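# Thread a strap through both handle slots with two arms

## Task

Pass the loose end of the strap through one of the handle's two slots and then back out through the other slot. Afterwards the handle must be resting in a stable spot that holds on its own, with neither gripper touching anything, and nothing may end up off the table.

## Robot and tools

Robot: two 6-joint arms, left_arm and right_arm, each with a parallel two-finger gripper. In the scene frame the origin sits at table-top height midway between the arms' nominal mounts. +z points up, +x points out across the table, and left_arm is on the +y side. These names do not match image left and right. Calibrated bases in scene coordinates: left_arm at (+0.017, +0.343, +0.031) with quat_wxyz (1, 0, 0, -0.010); right_arm at (-0.046, -0.268, +0.004) with quat_wxyz (1, 0, 0, +0.013). Both bases have +z up.

Frames: every hand position, orientation, velocity and target for an arm is given in that arm's own base frame, and so is the pose of its wrist camera. Fixed cameras and the table use the scene frame. The gripper's fingers point along its local +z and open and close along its local y. end_effector_position is the point between the finger pads, roughly 1 cm short of the fingertips. Reported poses can be wrong by a few centimetres, more when the arm is stretched out.

Row format, shared by the motion tools: 16 plain numbers, always both arms. First left_arm: x, y, z (metres), qw, qx, qy, qz (quaternion with w first), then opening. After that the same 8 for right_arm. Position and quaternion are absolute goals for that gripper in its own base frame, not offsets. Opening runs from -1 (closed) to +1 (fully open, 0.094 m). To keep an arm still, repeat its last reported position and quaternion with its intended opening. A 0 opening is an actual command, not a placeholder.

execute_actions(actions, cameras): actions is a list of actions. Each action is a list of 1 to 15 rows, each row lasting one control step of 1/30 s. If an action has fewer than 15 rows, its last row repeats to fill 15 steps. A target more than 0.6 m from that gripper's current position along any of the gripper's own axes gets the action refused for both arms. A malformed action, or a first action failing this check, voids the whole call. An empty list just reports state and images. cameras picks images: omitted, null or ["all"] gives all, [] gives none, and an unknown name voids the call.

move(target, speed, blend, opening_speed, blocking, cameras): sends each gripper in a straight line from its Hand target to the given row. target is one 16-number row, or a list of up to 15 rows visited in turn; there is no 0.6 m check. speed is the top path speed in m/s, from 0.002 to 2.9 with a default of 0.25. Rotation is capped at twice that value in rad/s. Give one value, or one per target. blend, in metres, rounds the corners at intermediate targets. opening_speed is how fast the commanded opening changes per second on the -1..+1 scale, at least 0.2. A move lasts at most 10 s. With blocking=false the result returns after about 0.5 s while the move continues, and a new move takes over from the running one. Paths do not avoid obstacles or the other arm. Grippers lag, stray and overshoot more at higher speed. Route around an arm's own base, not near it. The result ends with a move: line saying how it ended (done, off_target, moving, held, fault) and any limits (paced means the pose was clipped, held means steps were withheld).

wait(seconds): 0 to 10 s, with each arm holding its last command; a running move continues. stop(): brakes the running move. zoom_image(camera, region): region [x0, y0, x1, y1] in pixels of that camera's latest image, at most 504 by 504. read_manual(section): only returns licence text. finished_scene(scene): ends the current scene and cannot be undone; pass that scene's number.

Controller behaviour: each step limits the commanded orientation to within 40 degrees of the measured one. A single action may fall short, and the arm then settles toward the Hand target shown in the result. Send the remainder in the next action. Tool commands shows each gripper's present command. Friction and gravity can leave the gripper low, short or tilted. Small moves may not happen or may go sideways. Check position and tilt after each move and correct them. Resend the same quaternion every row to hold orientation; do not copy back a drifted reading.

Result lines: grip_measured is the finger opening on the command scale and reads up to about 2.7 mm wide when empty. The last Joint positions entry is the opening in metres. grip_effort_nm is gripper motor effort (negative means closing) and is not pad force. Joint torques include the arm's own weight. Joints 1 to 3 wrap at ±28 N m. Joint velocities saying within noise means the arm is still. Close slowly on anything soft. To release, command well above grip_measured.

Cameras: cam_high, cam_low, cam_slots_left, cam_slots_right, cam_left_wrist, cam_right_wrist, all 896x504. Calibration is given in OpenCV form and may be slightly off.

Avoid: arm-to-arm collisions or pressing, including one gripper closing on the other's fingers. Also avoid fast impacts, hard shoves, releasing moving or unsupported parts, and anything leaving the table. Do not hold loads or push at unreachable poses for long: motors heat up, MOTOR HOT appears at 75 °C, a fault at 90 °C folds and disables the arm, and at 100 °C it collapses. Any arm stop costs. Loose objects may occasionally get nudged by outside disturbances. Before finishing, the strap must pass in through one slot and out through the other, the handle must be stable, and both grippers must be clear.

Each tool is called after ">>>" by a JSON object that holds its "api" and its "payload".

## Session

>>> {"api": "execute_actions", "payload": {"actions": []}}

Scene clock: 0.00 s.
left_arm: end_effector_position=(+0.3767, +0.0260, +0.0833) grip_measured=+1.000 grip_effort_nm=n/a end_effector_quat_wxyz=(+0.558, -0.067, +0.815, +0.141) | right_arm: end_effector_position=(+0.3722, -0.0591, +0.0797) grip_measured=+1.000 grip_effort_nm=n/a end_effector_quat_wxyz=(+0.555, +0.133, +0.812, -0.118)
Joint positions: left_arm=[-0.117 1.55 0.337 0.834 -0.418 0.005 0.094] | right_arm=[-0.003 1.542 0.327 0.828 0.343 0.09 0.094]
Joint velocities: within noise
Joint torques (N m): no reading
Motor temperatures (°C): left_arm=[24 31 30 36 24 22 20] | right_arm=[26 29 31 29 20 20 25]
Heat: left arm: 36 °C; right arm: 31 °C.
Hand target: left_arm +0.3786, +0.0258, +0.0871; +0.562, -0.068, +0.812, +0.140 | right_arm +0.3763, -0.0591, +0.0889; +0.568, +0.135, +0.804, -0.116
Tool commands: left_gripper/opening=+1.0 right_gripper/opening=+1.0

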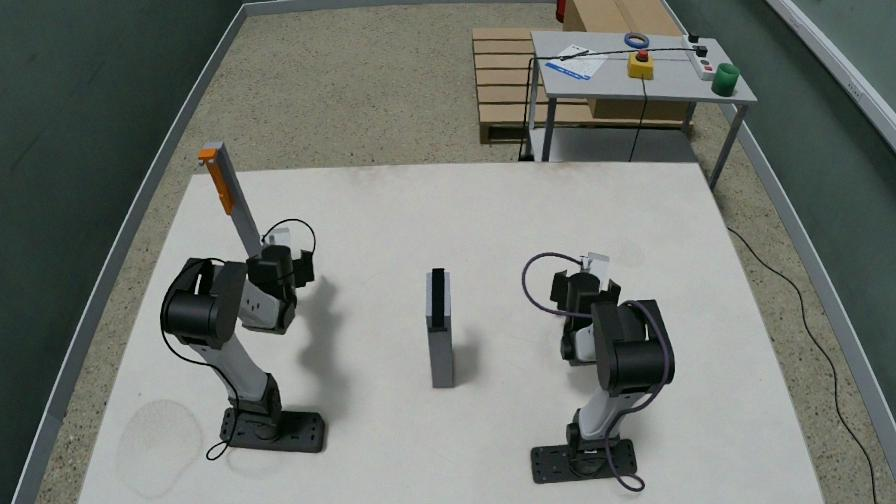

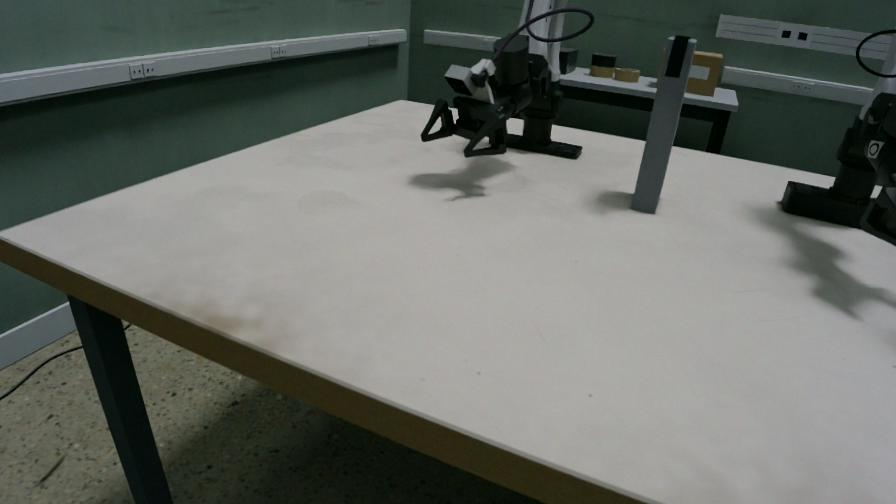

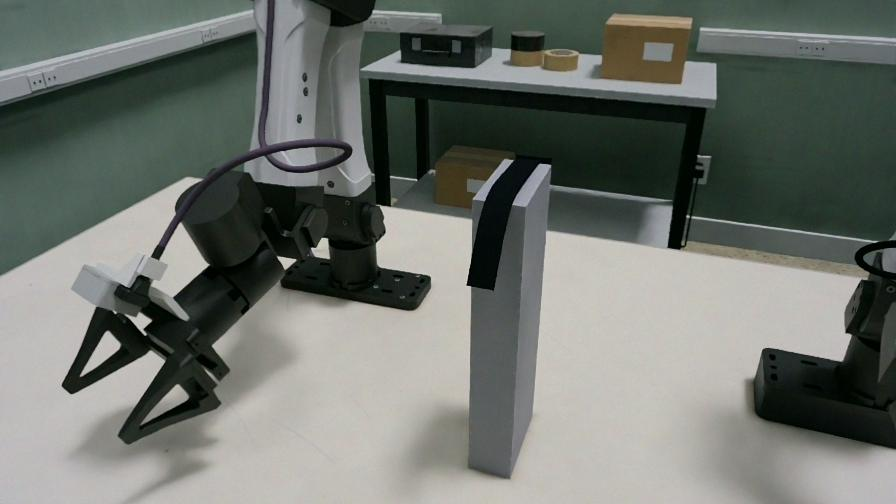

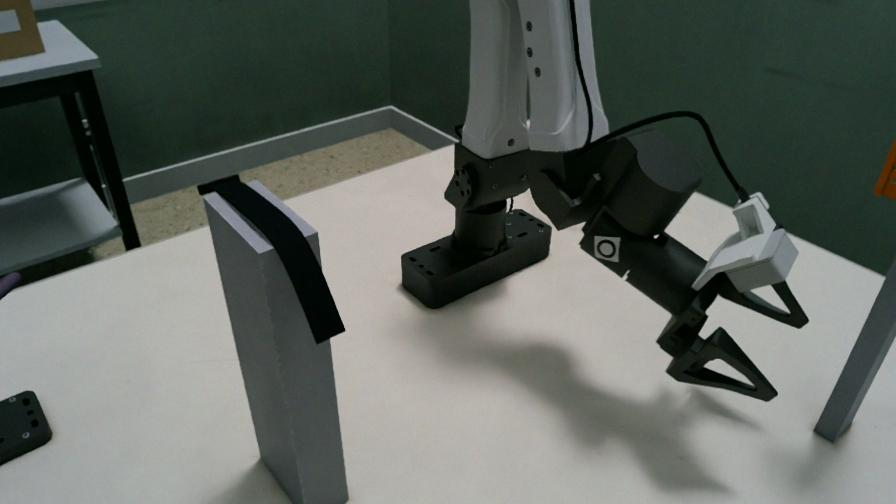

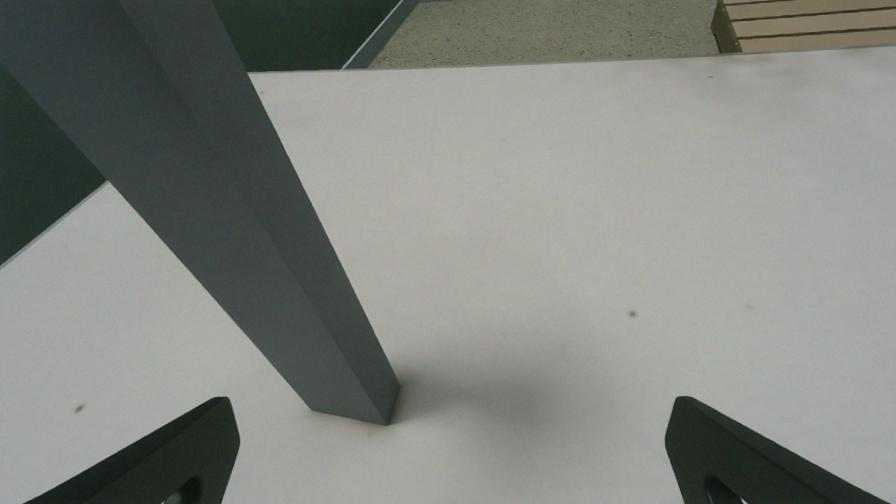

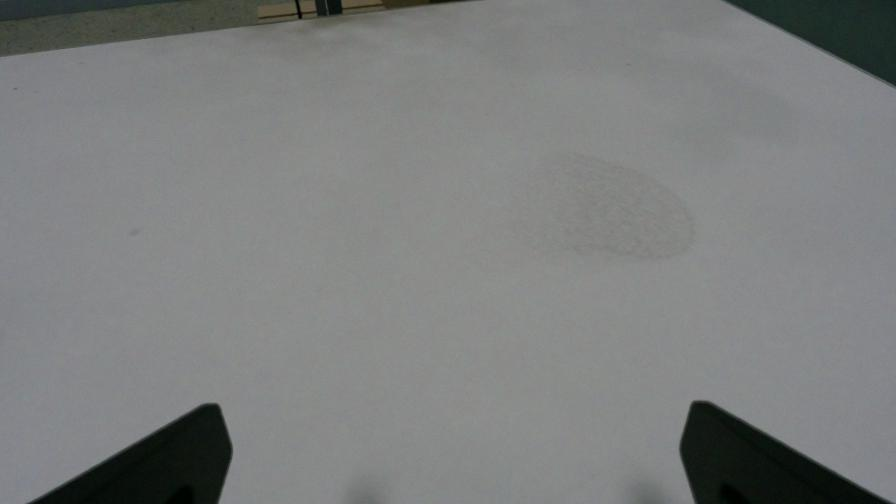

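>>> {"api": "zoom_image", "payload": {"camera": "cam_high", "region": [170, 120, 330, 220]}}

>>> {"api": "zoom_image", "payload": {"camera": "cam_slots_left", "region": [420, 120, 620, 320]}}

>>> {"api": "zoom_image", "payload": {"camera": "cam_slots_right", "region": [170, 140, 396, 366]}}

>>> {"api": "zoom_image", "payload": {"camera": "cam_slots_right", "region": [770, 100, 896, 226]}}

>>> {"api": "zoom_image", "payload": {"camera": "cam_high", "region": [380, 240, 500, 400]}}

Scaled by 3.150 from the camera's 896x504 image, which has a finer 1280x720 frame.

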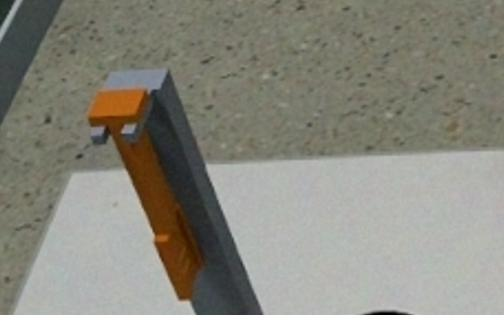

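Scaled by 2.520 from the camera's 896x504 image, which has a finer 1280x720 frame.

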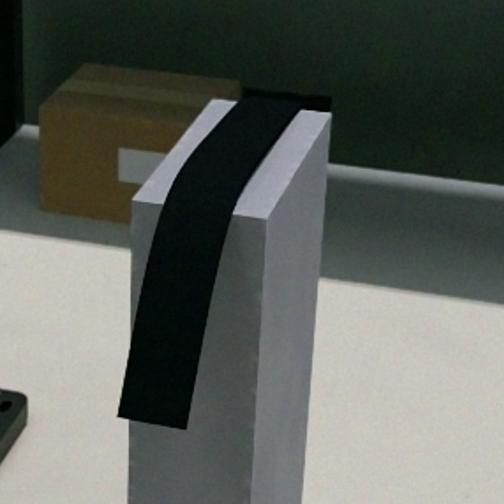

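Scaled by 2.230 from the camera's 896x504 image, which has a finer 1280x720 frame.

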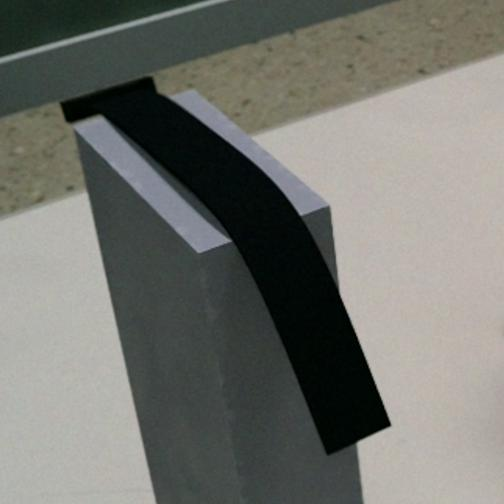

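Scaled by 4.000 from the camera's 896x504 image, which has a finer 1280x720 frame.

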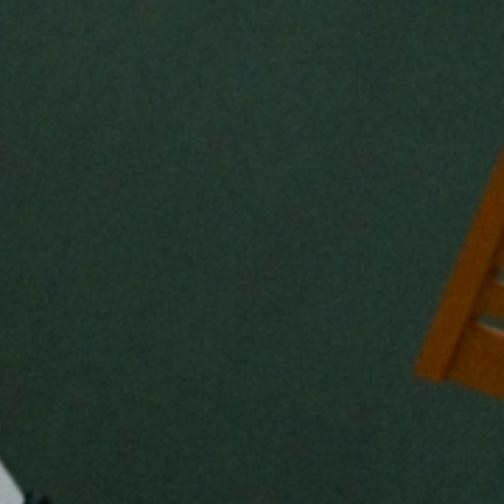

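Scaled by 3.150 from the camera's 896x504 image, which has a finer 1280x720 frame.

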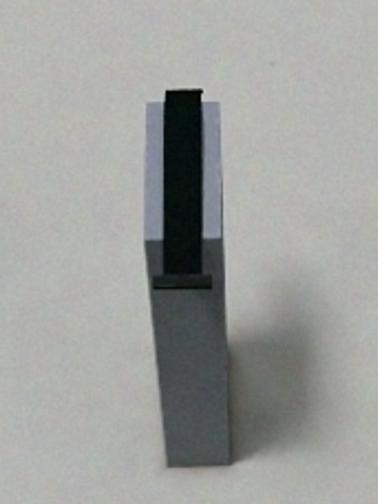

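>>> {"api": "move", "payload": {"target": [0.26, 0.08, 0.20, 0.7071, 0, 0.7071, 0, 1, 0.3722, -0.0591, 0.0797, 0.555, 0.133, 0.812, -0.118, 1]}}

Scene clock: 42.23 s.
left_arm: end_effector_position=(+0.2582, +0.0795, +0.1881) grip_measured=+1.000 grip_effort_nm=0.042 end_effector_quat_wxyz=(+0.702, -0.011, +0.712, -0.004) | right_arm: end_effector_position=(+0.3720, -0.0591, +0.0792) grip_measured=+1.000 grip_effort_nm=0.012 end_effector_quat_wxyz=(+0.555, +0.133, +0.813, -0.118)
Joint positions: left_arm=[0.734 0.577 0.074 0.485 0.724 -0.008 0.094] | right_arm=[-0.003 1.542 0.327 0.826 0.343 0.09 0.094]
Joint velocities: within noise
Joint torques (N m): left_arm=[-0.17 0.79 10.86 2.29 0.13 0.11] | right_arm=[-0.13 -4.01 5.55 2.2 0.16 -0.03]
Motor temperatures (°C): left_arm=[24 32 32 41 23 21 20] | right_arm=[26 30 34 33 20 20 25]
Heat: left arm: 41 °C; right arm: 34 °C.
Hand target: left_arm +0.2596, +0.0799, +0.1999; +0.707, +0.000, +0.707, +0.000 | right_arm +0.3722, -0.0591, +0.0797; +0.555, +0.133, +0.812, -0.118
Off the commanded pose: left_arm 0.012 m, 2 deg | right_arm 0.001 m, 0 deg.
move: off_target (left_arm)
camera_calibration:
cam_left_wrist: T_world_to_cam=[[0.0124848, -0.999654, 0.0231706, 0.0735036], [-0.444191, -0.0263051, -0.895546, 0.324793], [0.895845, 0.000888575, -0.444365, -0.060152], [0, 0, 0, 1]] pos_world=[0.197239, 0.0820753, 0.262434]
cam_right_wrist: T_world_to_cam=[[-0.349843, -0.93658, 0.0206775, 0.0734962], [-0.700758, 0.24698, -0.669283, 0.364759], [0.62173, -0.248634, -0.74272, -0.0975003], [0, 0, 0, 1]] pos_world=[0.341939, -0.0454949, 0.170192]

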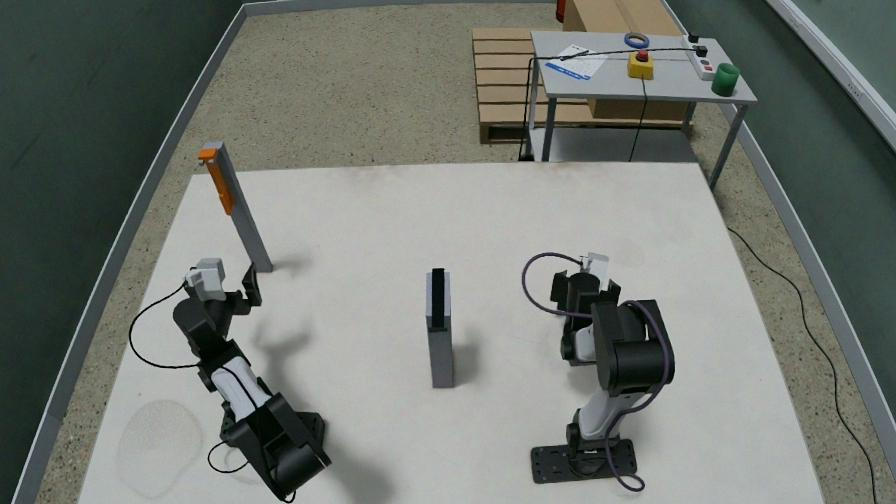

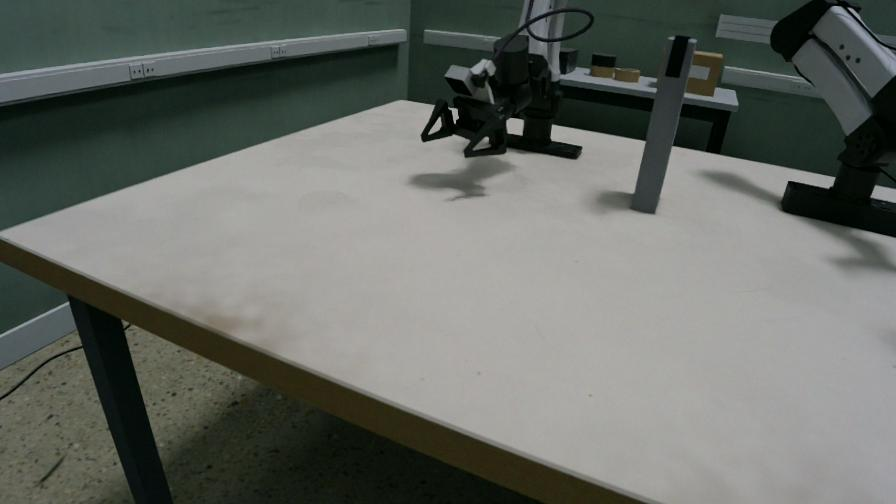

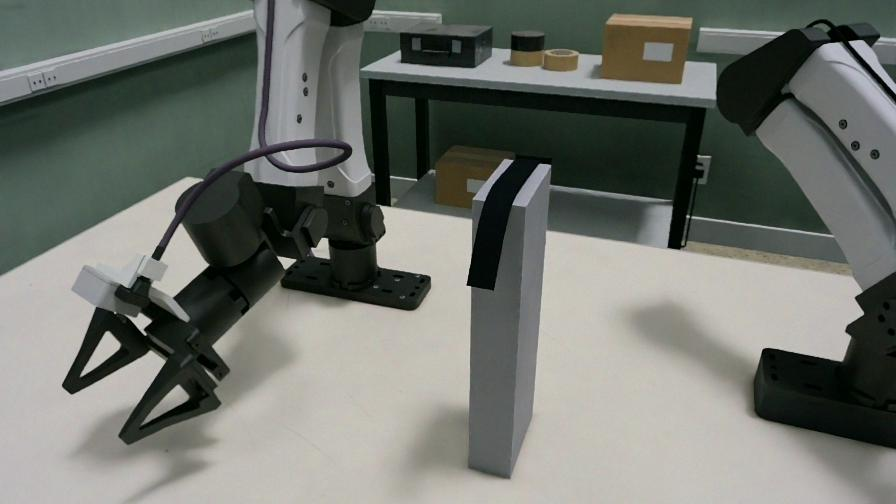

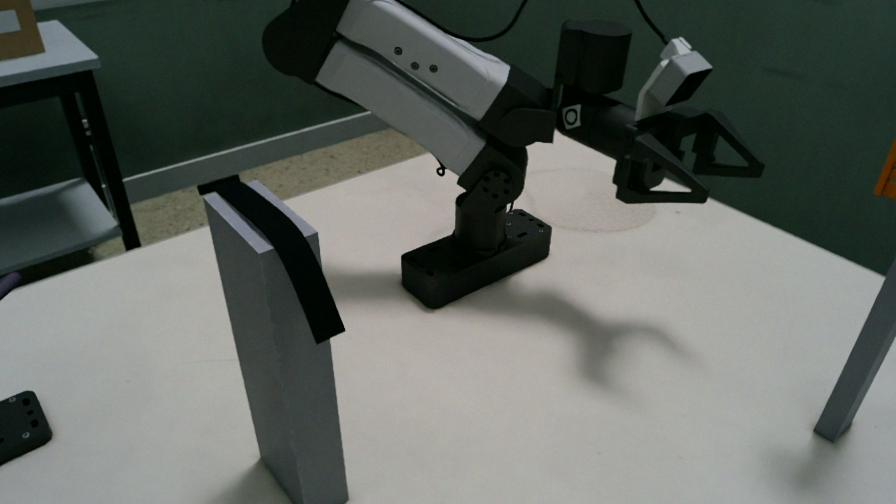

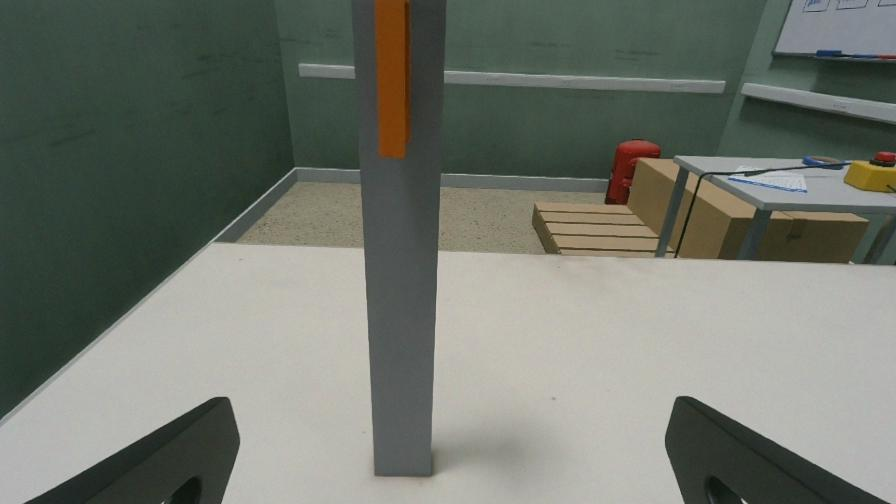

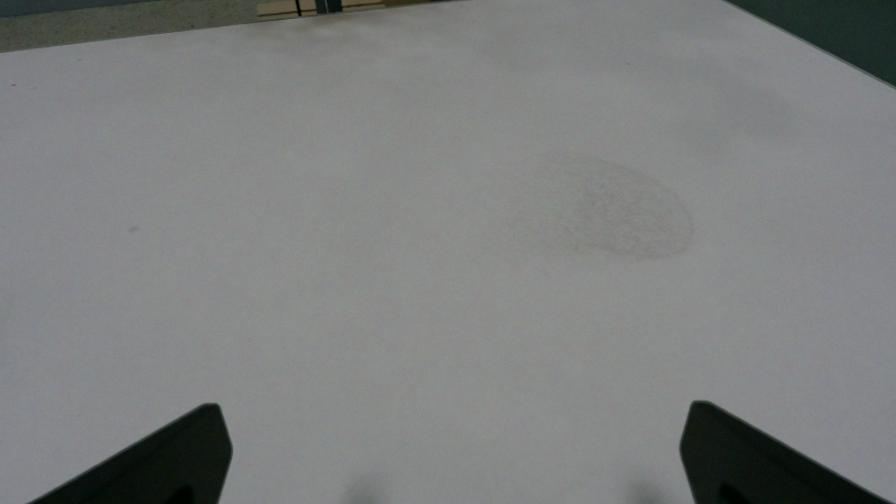

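>>> {"api": "move", "payload": {"target": [0.26, 0.08, 0.33, 0.7071, 0, 0.7071, 0, 1, 0.3722, -0.0591, 0.0797, 0.555, 0.133, 0.812, -0.118, 1], "cameras": ["cam_left_wrist","cam_high"]}}

>>> {"api": "move", "payload": {"target": [0.28, -0.06, 0.30, 0.653, -0.271, 0.653, 0.271, 1, 0.3722, -0.0591, 0.0797, 0.555, 0.133, 0.812, -0.118, 1], "cameras": ["cam_left_wrist","cam_high"]}}

Scene clock: 50.40 s.
left_arm: end_effector_position=(+0.2604, +0.0821, +0.3197) grip_measured=+1.000 grip_effort_nm=0.037 end_effector_quat_wxyz=(+0.703, -0.009, +0.711, -0.004) | right_arm: end_effector_position=(+0.3719, -0.0591, +0.0790) grip_measured=+1.000 grip_effort_nm=0.017 end_effector_quat_wxyz=(+0.554, +0.133, +0.813, -0.118)
Joint positions: left_arm=[0.741 0.595 0.6 -0.019 0.734 -0.01 0.094] | right_arm=[-0.003 1.542 0.327 0.825 0.343 0.09 0.094]
Joint velocities: within noise
Joint torques (N m): left_arm=[-0.92 0.77 10.67 2.23 0.05 0.17] | right_arm=[-0.12 -3.99 5.44 2.23 0.15 -0.02]
Motor temperatures (°C): left_arm=[24 32 33 40 23 21 20] | right_arm=[26 30 34 33 20 20 25]
Heat: left arm: 40 °C; right arm: 34 °C.
Hand target: left_arm +0.2598, +0.0799, +0.3299; +0.707, +0.000, +0.707, +0.000 | right_arm +0.3722, -0.0591, +0.0797; +0.555, +0.133, +0.812, -0.118
Off the commanded pose: left_arm 0.011 m, 1 deg | right_arm 0.001 m, 0 deg.
move: off_target (left_arm)
camera_calibration:
cam_left_wrist: T_world_to_cam=[[0.00893419, -0.999708, 0.0224358, 0.0741302], [-0.441387, -0.0240753, -0.896994, 0.443253], [0.897273, -0.00188897, -0.441473, -0.00474328], [0, 0, 0, 1]] pos_world=[0.19924, 0.0847711, 0.393838]
Images, in order (width x height): cam_high 896x504, cam_left_wrist 896x504.

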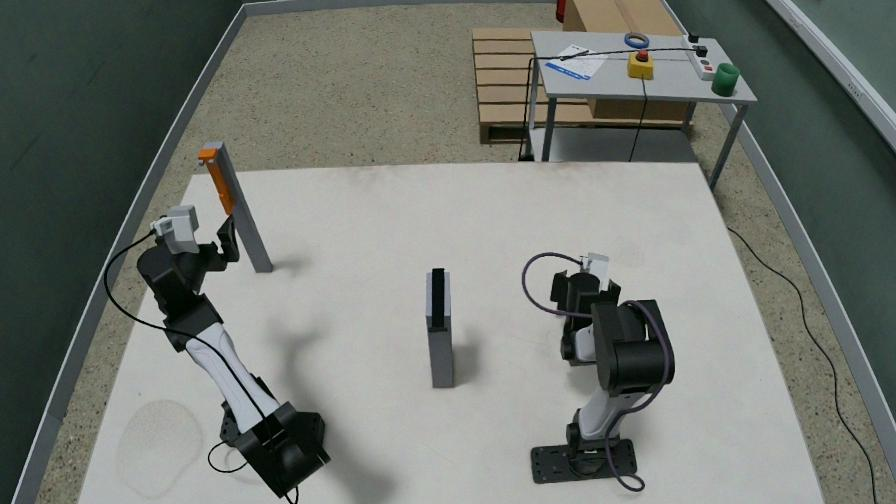

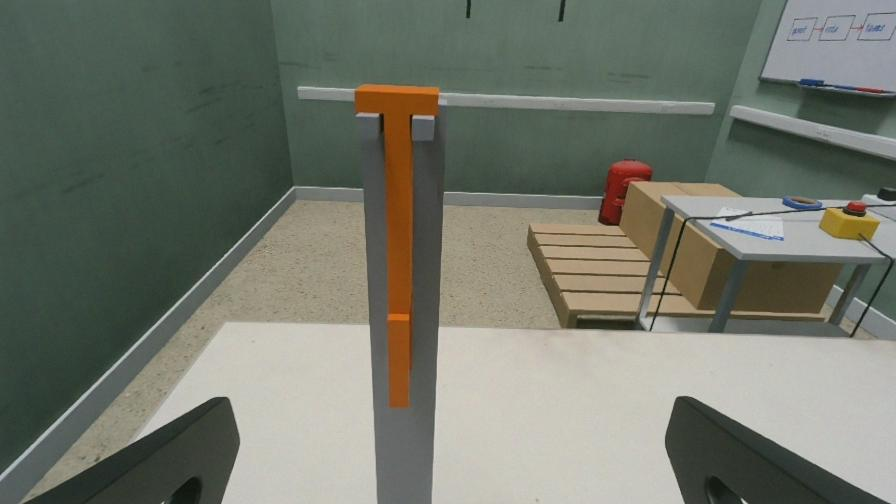

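Scene clock: 52.80 s.
left_arm: end_effector_position=(+0.2804, -0.0585, +0.2886) grip_measured=+1.000 grip_effort_nm=0.027 end_effector_quat_wxyz=(+0.655, -0.229, +0.670, +0.265) | right_arm: end_effector_position=(+0.3719, -0.0591, +0.0789) grip_measured=+1.000 grip_effort_nm=0.017 end_effector_quat_wxyz=(+0.554, +0.133, +0.813, -0.118)
Joint positions: left_arm=[-0.849 1.132 0.704 0.202 -1.563 -0.172 0.094] | right_arm=[-0.003 1.542 0.327 0.824 0.343 0.09 0.094]
Joint velocities: within noise
Joint torques (N m): left_arm=[-0.65 -2.43 10.41 1.96 -0.23 -0.08] | right_arm=[-0.14 -4.08 5.44 2.23 0.17 0]
Motor temperatures (°C): left_arm=[24 31 33 40 23 21 20] | right_arm=[26 30 34 33 20 20 25]
Heat: left arm: 40 °C; right arm: 34 °C.
Hand target: left_arm +0.2802, -0.0594, +0.2997; +0.661, -0.251, +0.661, +0.251 | right_arm +0.3722, -0.0591, +0.0797; +0.555, +0.133, +0.812, -0.118
Off the commanded pose: left_arm 0.012 m, 5 deg | right_arm 0.001 m, 0 deg.
joint sent to its limit (left arm) — joint 5 (wrist yaw), lower limit. The joint targets are off in orientation, not in position.
move: off_target (left_arm)
camera_calibration:
cam_left_wrist: T_world_to_cam=[[0.655639, -0.753349, -0.0510044, -0.211673], [-0.357086, -0.249835, -0.90004, 0.384766], [0.665302, 0.608315, -0.432812, 0.0616265], [0, 0, 0, 1]] pos_world=[0.235175, -0.100824, 0.362182]
Images, in order (width x height): cam_high 896x504, cam_left_wrist 896x504.

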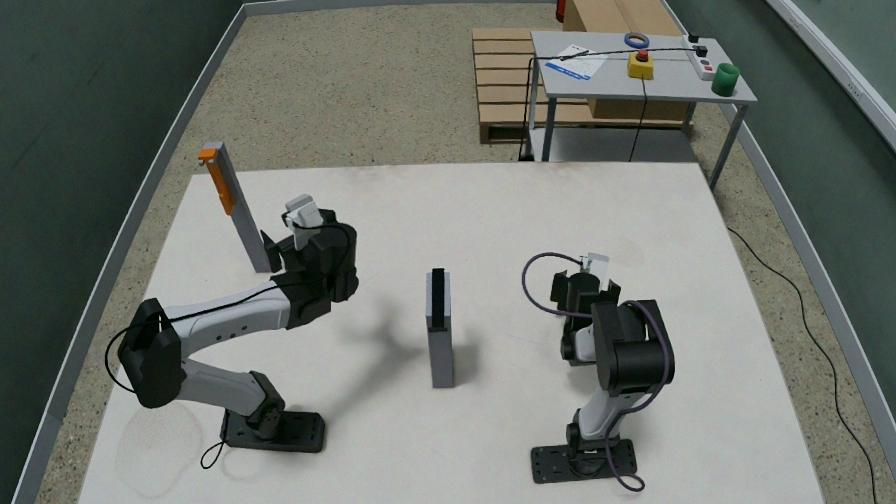

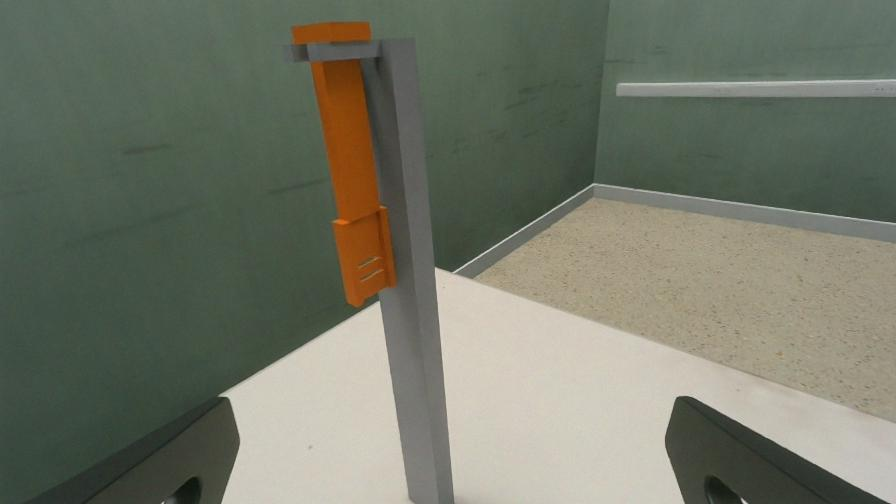

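>>> {"api": "zoom_image", "payload": {"camera": "cam_left_wrist", "region": [280, 10, 440, 170]}}

>>> {"api": "zoom_image", "payload": {"camera": "cam_left_wrist", "region": [310, 190, 430, 310]}}

Scaled by 3.150 from the camera's 896x504 image, which has a finer 1280x720 frame.

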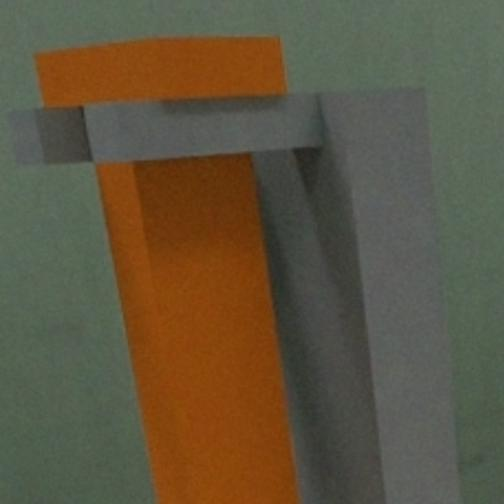

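Scaled by 4.200 from the camera's 896x504 image, which has a finer 1280x720 frame.

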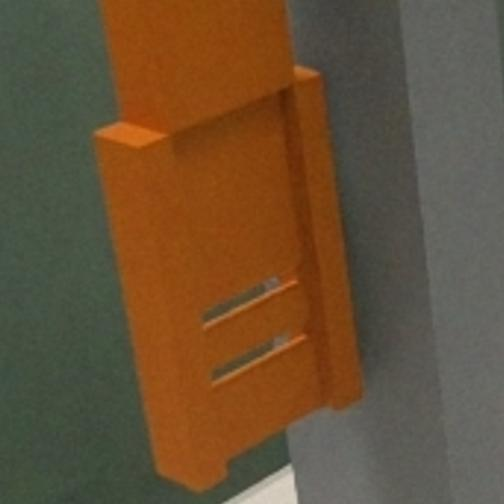

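>>> {"api": "move", "payload": {"target": [[0.26, 0.03, 0.31, 0.7071, 0, 0.7071, 0, 1, 0.3722, -0.0591, 0.0797, 0.555, 0.133, 0.812, -0.118, 1],[0.28, 0.107, 0.331, 0.7071, 0, 0.7071, 0, 1, 0.3722, -0.0591, 0.0797, 0.555, 0.133, 0.812, -0.118, 1]], "cameras": ["cam_left_wrist","cam_high"]}}

Scene clock: 176.53 s.
left_arm: end_effector_position=(+0.2793, +0.1091, +0.3134) grip_measured=+1.000 grip_effort_nm=0.032 end_effector_quat_wxyz=(+0.695, -0.015, +0.719, -0.004) | right_arm: end_effector_position=(+0.3718, -0.0591, +0.0789) grip_measured=+1.000 grip_effort_nm=0.017 end_effector_quat_wxyz=(+0.554, +0.133, +0.813, -0.118)
Joint positions: left_arm=[0.781 0.751 0.626 0.078 0.767 0.006 0.094] | right_arm=[-0.003 1.542 0.327 0.824 0.343 0.09 0.094]
Joint velocities: within noise
Joint torques (N m): left_arm=[-0.42 0.02 11.1 2.53 0.19 -0.06] | right_arm=[-0.12 -4.01 5.45 2.23 0.18 -0.04]
Motor temperatures (°C): left_arm=[23 28 41 37 22 21 19] | right_arm=[25 29 32 35 19 20 23]
Heat: left arm: 41 °C; right arm: 35 °C.
Hand target: left_arm +0.2793, +0.1068, +0.3305; +0.707, +0.000, +0.707, +0.000 | right_arm +0.3722, -0.0591, +0.0797; +0.555, +0.133, +0.812, -0.118
Off the commanded pose: left_arm 0.018 m, 3 deg | right_arm 0.001 m, 0 deg.
move: off_target (left_arm)
camera_calibration:
cam_left_wrist: T_world_to_cam=[[0.0172757, -0.999403, 0.029913, 0.096386], [-0.461603, -0.0345104, -0.886415, 0.45003], [0.886919, 0.00150555, -0.461923, -0.0154171], [0, 0, 0, 1]] pos_world=[0.219743, 0.111882, 0.388909]
Images, in order (width x height): cam_high 896x504, cam_left_wrist 896x504.

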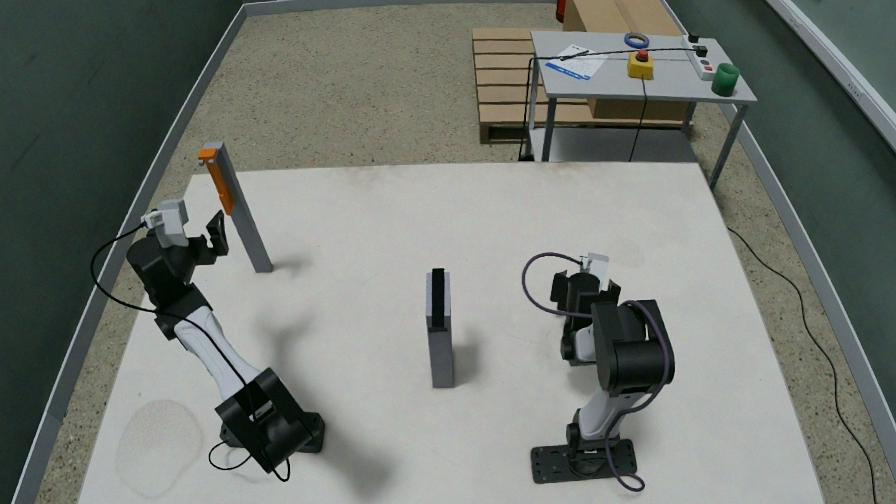

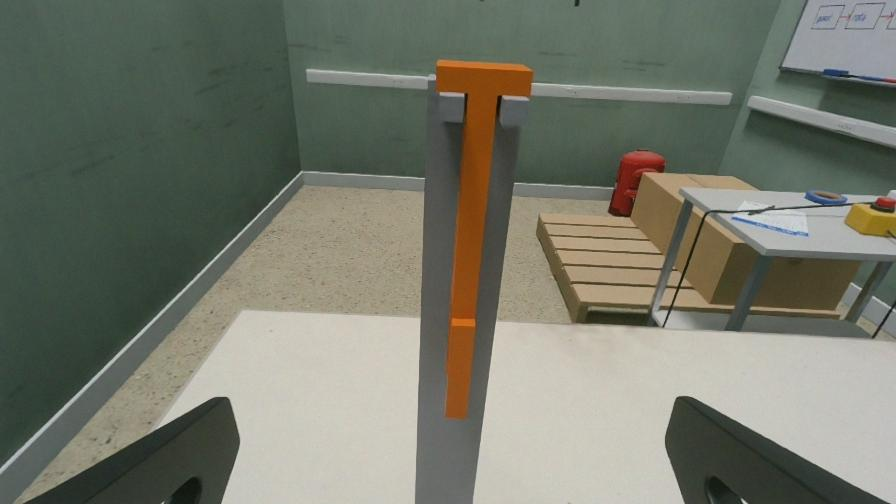

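>>> {"api": "move", "payload": {"target": [0.30, 0.100, 0.340, 0.719, 0.0267, 0.695, 0.0157, 1, 0.3722, -0.0591, 0.0797, 0.555, 0.133, 0.812, -0.118, 1], "cameras": ["cam_left_wrist","cam_high"], "speed": 0.1}}

Scene clock: 196.20 s.
left_arm: end_effector_position=(+0.2986, +0.0981, +0.3221) grip_measured=+1.000 grip_effort_nm=0.037 end_effector_quat_wxyz=(+0.706, +0.017, +0.708, -0.002) | right_arm: end_effector_position=(+0.3718, -0.0591, +0.0789) grip_measured=+1.000 grip_effort_nm=0.012 end_effector_quat_wxyz=(+0.554, +0.133, +0.813, -0.118)
Joint positions: left_arm=[0.682 0.808 0.64 0.166 0.709 0.022 0.094] | right_arm=[-0.003 1.542 0.327 0.824 0.343 0.09 0.094]
Joint velocities: within noise
Joint torques (N m): left_arm=[-1.09 -0.28 11.22 2.55 -0.15 0.14] | right_arm=[-0.17 -4.03 5.5 2.23 0.18 -0.04]
Motor temperatures (°C): left_arm=[23 28 42 39 22 21 19] | right_arm=[25 28 32 35 19 20 23]
Heat: left arm: 42 °C; right arm: 35 °C.
Hand target: left_arm +0.2991, +0.0996, +0.3397; +0.719, +0.026, +0.695, +0.016 | right_arm +0.3722, -0.0591, +0.0797; +0.555, +0.133, +0.812, -0.118
Off the commanded pose: left_arm 0.018 m, 3 deg | right_arm 0.001 m, 0 deg.
move: off_target (left_arm)
camera_calibration:
cam_left_wrist: T_world_to_cam=[[-0.0252415, -0.999533, -0.0172212, 0.112763], [-0.43307, 0.0264595, -0.900972, 0.456458], [0.901007, -0.0152839, -0.433535, -0.0402074], [0, 0, 0, 1]] pos_world=[0.236752, 0.100018, 0.395767]
Images, in order (width x height): cam_high 896x504, cam_left_wrist 896x504.

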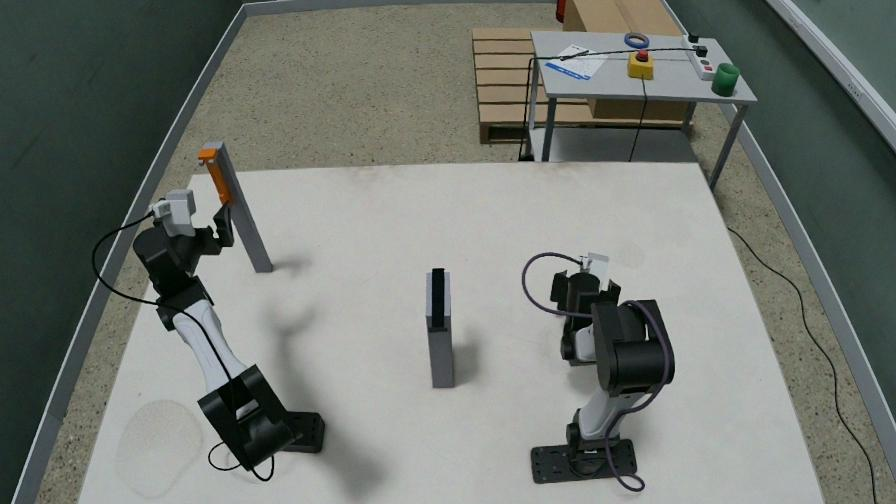

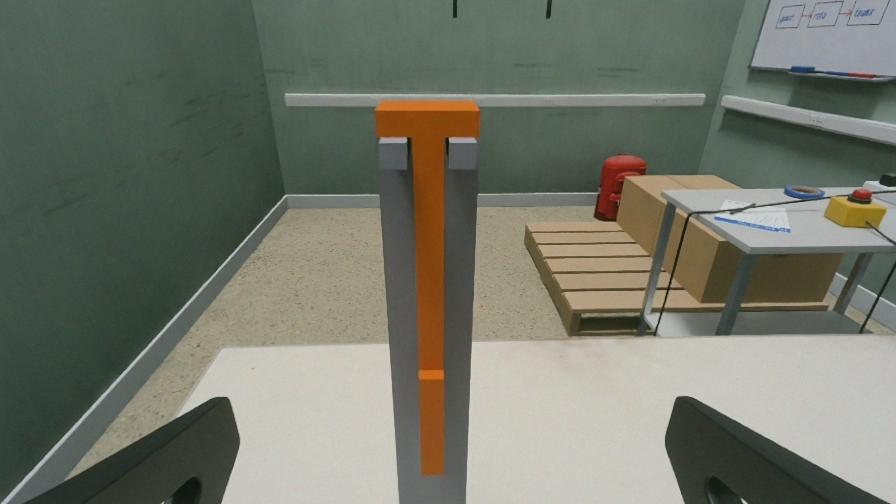

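>>> {"api": "move", "payload": {"target": [[0.30, 0.1085, 0.341, 0.719, 0.0267, 0.695, 0.0157, 1, 0.3722, -0.0591, 0.0797, 0.555, 0.133, 0.812, -0.118, 1],[0.35, 0.1085, 0.342, 0.719, 0.0267, 0.695, 0.0157, 1, 0.3722, -0.0591, 0.0797, 0.555, 0.133, 0.812, -0.118, 1]], "cameras": ["cam_left_wrist"], "speed": 0.1}}

Scene clock: 208.30 s.
left_arm: end_effector_position=(+0.3472, +0.1060, +0.3245) grip_measured=+1.000 grip_effort_nm=0.032 end_effector_quat_wxyz=(+0.706, +0.019, +0.708, -0.001) | right_arm: end_effector_position=(+0.3718, -0.0591, +0.0788) grip_measured=+1.000 grip_effort_nm=0.017 end_effector_quat_wxyz=(+0.554, +0.133, +0.813, -0.118)
Joint positions: left_arm=[0.564 1.019 0.727 0.287 0.591 0.029 0.094] | right_arm=[-0.003 1.542 0.327 0.824 0.343 0.09 0.094]
Joint velocities: within noise
Joint torques (N m): left_arm=[-0.68 -1.66 11.3 2.59 -0.18 0.14] | right_arm=[-0.18 -4 5.48 2.23 0.15 -0.02]
Motor temperatures (°C): left_arm=[23 28 42 40 22 21 19] | right_arm=[25 28 32 35 19 20 23]
Heat: left arm: 42 °C; right arm: 35 °C.
Hand target: left_arm +0.3491, +0.1082, +0.3418; +0.719, +0.027, +0.695, +0.016 | right_arm +0.3722, -0.0591, +0.0797; +0.555, +0.133, +0.812, -0.118
Off the commanded pose: left_arm 0.018 m, 3 deg | right_arm 0.001 m, 0 deg.
move: off_target (left_arm)
camera_calibration:
cam_left_wrist: T_world_to_cam=[[-0.0256148, -0.999405, -0.0231015, 0.123864], [-0.434226, 0.0319385, -0.900237, 0.479056], [0.90044, -0.0130281, -0.434786, -0.082472], [0, 0, 0, 1]] pos_world=[0.285452, 0.107415, 0.398268]
Images, in order (width x height): cam_left_wrist 896x504.

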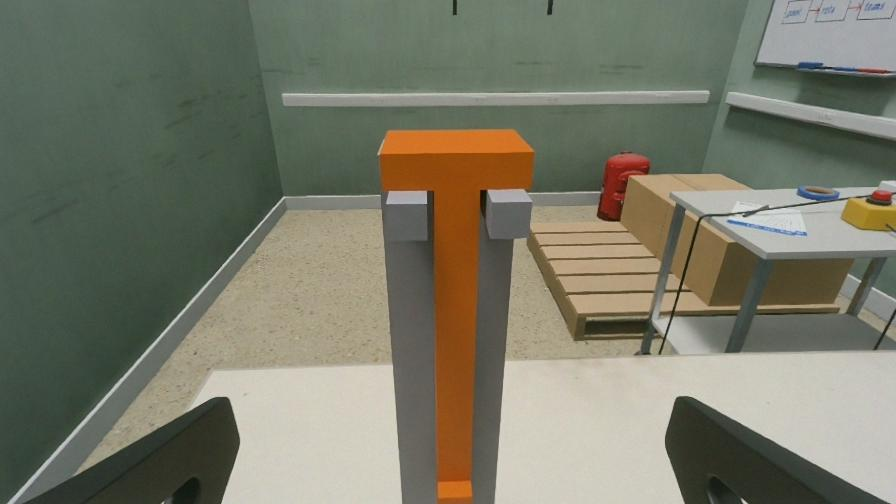

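>>> {"api": "move", "payload": {"target": [0.390, 0.1080, 0.342, 0.719, 0.0267, 0.695, 0.0157, 1, 0.3722, -0.0591, 0.0797, 0.555, 0.133, 0.812, -0.118, 1], "cameras": ["cam_left_wrist","cam_high"], "speed": 0.06}}

Scene clock: 214.53 s.
left_arm: end_effector_position=(+0.3865, +0.1058, +0.3243) grip_measured=+1.000 grip_effort_nm=0.032 end_effector_quat_wxyz=(+0.705, +0.020, +0.709, +0.001) | right_arm: end_effector_position=(+0.3718, -0.0591, +0.0788) grip_measured=+1.000 grip_effort_nm=0.012 end_effector_quat_wxyz=(+0.554, +0.133, +0.813, -0.118)
Joint positions: left_arm=[0.475 1.17 0.808 0.356 0.503 0.032 0.094] | right_arm=[-0.003 1.542 0.327 0.824 0.343 0.09 0.094]
Joint velocities: within noise
Joint torques (N m): left_arm=[-1.14 -2.92 11.19 2.72 -0.13 0.09] | right_arm=[-0.14 -4.1 5.55 2.23 0.18 0.01]
Motor temperatures (°C): left_arm=[23 28 42 39 21 21 19] | right_arm=[25 28 32 35 19 20 23]
Heat: left arm: 42 °C; right arm: 35 °C.
Hand target: left_arm +0.3891, +0.1077, +0.3418; +0.719, +0.026, +0.695, +0.015 | right_arm +0.3722, -0.0591, +0.0797; +0.555, +0.133, +0.812, -0.118
Off the commanded pose: left_arm 0.018 m, 3 deg | right_arm 0.001 m, 0 deg.
move: off_target (left_arm)
camera_calibration:
cam_left_wrist: T_world_to_cam=[[-0.0253469, -0.999344, -0.0258498, 0.125474], [-0.436498, 0.0343266, -0.89905, 0.496139], [0.899348, -0.0115047, -0.437082, -0.116984], [0, 0, 0, 1]] pos_world=[0.324953, 0.107015, 0.398166]
Images, in order (width x height): cam_high 896x504, cam_left_wrist 896x504.

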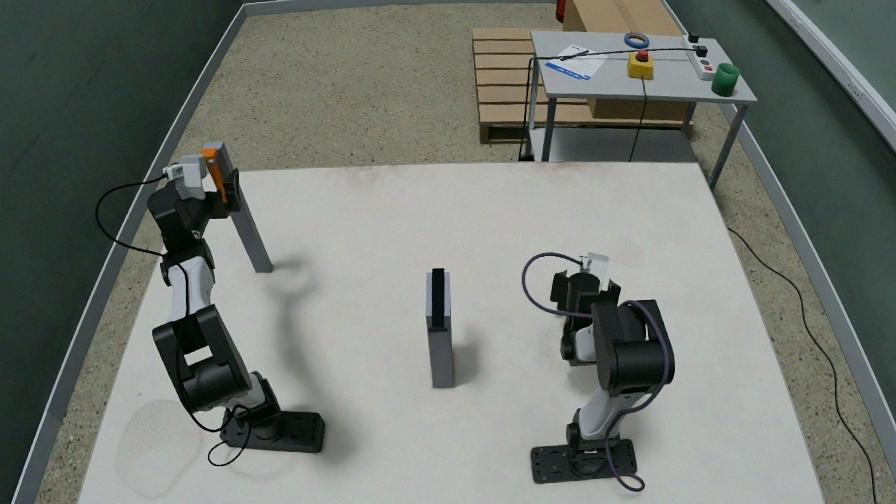

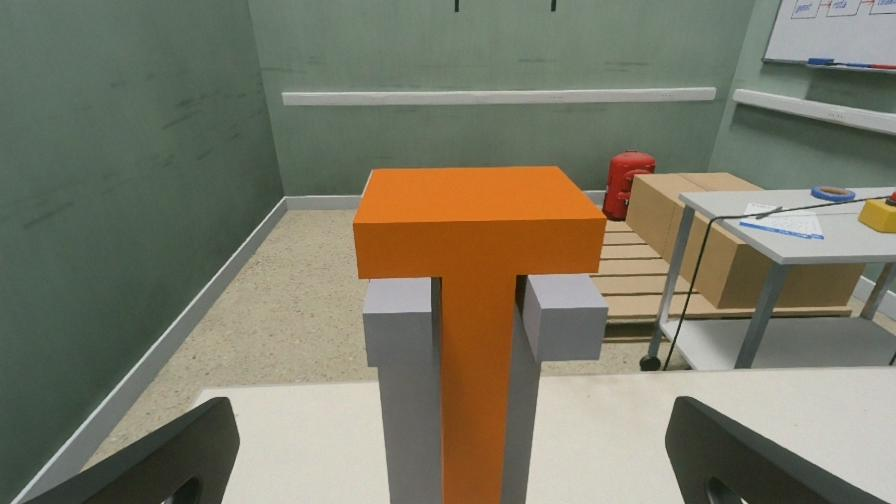

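>>> {"api": "move", "payload": {"target": [0.390, 0.1045, 0.342, 0.7186, 0.0086, 0.6957, 0.0344, 1, 0.3722, -0.0591, 0.0797, 0.555, 0.133, 0.812, -0.118, 1], "cameras": ["cam_left_wrist"], "speed": 0.06}}

Scene clock: 231.70 s.
left_arm: end_effector_position=(+0.3914, +0.1046, +0.3245) grip_measured=+1.000 grip_effort_nm=0.032 end_effector_quat_wxyz=(+0.705, +0.004, +0.709, +0.021) | right_arm: end_effector_position=(+0.3718, -0.0591, +0.0788) grip_measured=+1.000 grip_effort_nm=0.022 end_effector_quat_wxyz=(+0.554, +0.133, +0.813, -0.118)
Joint positions: left_arm=[0.429 1.17 0.808 0.357 0.404 0.037 0.094] | right_arm=[-0.003 1.542 0.327 0.824 0.343 0.09 0.094]
Joint velocities: within noise
Joint torques (N m): left_arm=[-0.98 -4.78 10.11 2.6 -0.16 0.1] | right_arm=[-0.16 -4.01 5.46 2.23 0.17 -0.02]
Motor temperatures (°C): left_arm=[23 28 43 39 21 21 19] | right_arm=[25 28 32 35 19 20 23]
Heat: left arm: 43 °C; right arm: 35 °C.
Hand target: left_arm +0.3895, +0.1043, +0.3419; +0.718, +0.008, +0.695, +0.034 | right_arm +0.3722, -0.0591, +0.0797; +0.555, +0.133, +0.812, -0.118
Off the commanded pose: left_arm 0.018 m, 3 deg | right_arm 0.001 m, 0 deg.
move: off_target (left_arm)
camera_calibration:
cam_left_wrist: T_world_to_cam=[[0.026556, -0.999168, -0.0309555, 0.105757], [-0.437361, 0.0162322, -0.89914, 0.500694], [0.898894, 0.0374162, -0.436566, -0.126438], [0, 0, 0, 1]] pos_world=[0.32983, 0.102272, 0.398269]
Images, in order (width x height): cam_left_wrist 896x504.

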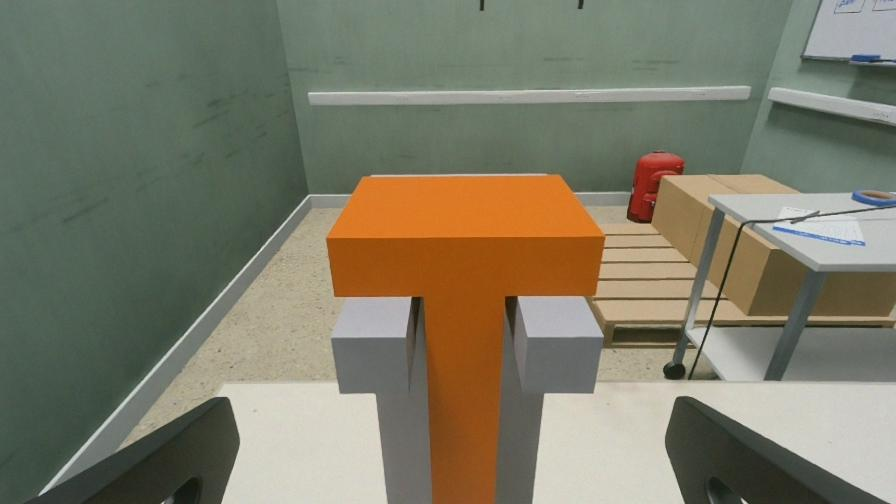

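>>> {"api": "move", "payload": {"target": [[0.389, 0.1025, 0.342, 0.7186, 0.0086, 0.6957, 0.0344, 1, 0.3722, -0.0591, 0.0797, 0.555, 0.133, 0.812, -0.118, 1],[0.389, 0.1025, 0.342, 0.7186, 0.0086, 0.6957, 0.0344, -0.9, 0.3722, -0.0591, 0.0797, 0.555, 0.133, 0.812, -0.118, 1]], "cameras": ["cam_left_wrist"], "speed": 0.06, "opening_speed": 0.5}}

Scene clock: 244.50 s.
left_arm: end_effector_position=(+0.3907, +0.1032, +0.3271) grip_measured=-0.811 grip_effort_nm=-0.984 end_effector_quat_wxyz=(+0.707, +0.004, +0.707, +0.023) | right_arm: end_effector_position=(+0.3718, -0.0591, +0.0787) grip_measured=+1.000 grip_effort_nm=0.022 end_effector_quat_wxyz=(+0.554, +0.133, +0.814, -0.118)
Joint positions: left_arm=[0.423 1.164 0.808 0.357 0.396 0.038 0.009] | right_arm=[-0.003 1.542 0.327 0.823 0.343 0.09 0.094]
Joint velocities: within noise
Joint torques (N m): left_arm=[-1.01 -4.63 9.76 2.49 -0.13 0.1] | right_arm=[-0.13 -4 5.49 2.23 0.18 -0.02]
Motor temperatures (°C): left_arm=[23 28 43 39 21 21 19] | right_arm=[25 28 32 36 19 20 23]
Heat: left arm: 43 °C; right arm: 36 °C.
Hand target: left_arm +0.3887, +0.1024, +0.3419; +0.718, +0.008, +0.695, +0.034 | right_arm +0.3722, -0.0591, +0.0797; +0.555, +0.133, +0.812, -0.118
Off the commanded pose: left_arm 0.015 m, 2 deg | right_arm 0.001 m, 0 deg.
move: off_target (left_arm); target 2's new opening was sent with left_arm's hand 0.015 m and 2 deg from that target
camera_calibration:
cam_left_wrist: T_world_to_cam=[[0.0294058, -0.998962, -0.0347888, 0.104538], [-0.431883, 0.0186898, -0.901736, 0.501177], [0.90145, 0.041541, -0.430885, -0.12785], [0, 0, 0, 1]] pos_world=[0.328626, 0.100374, 0.400477]
Images, in order (width x height): cam_left_wrist 896x504.

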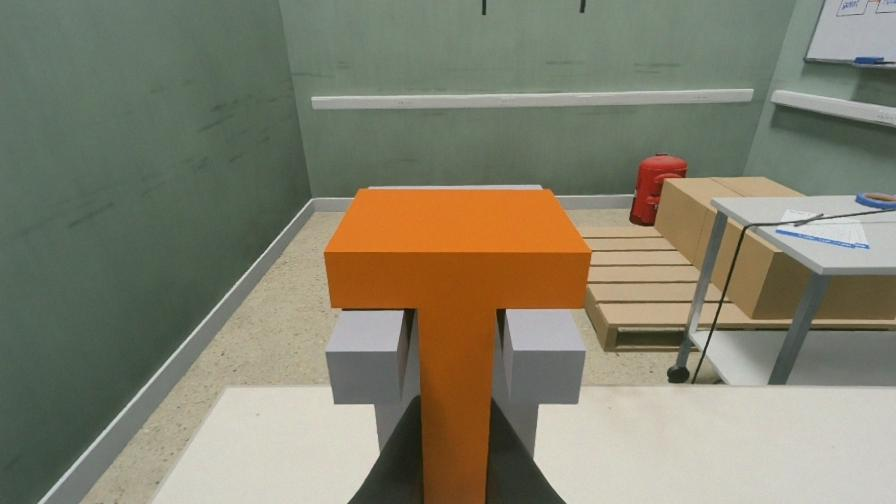

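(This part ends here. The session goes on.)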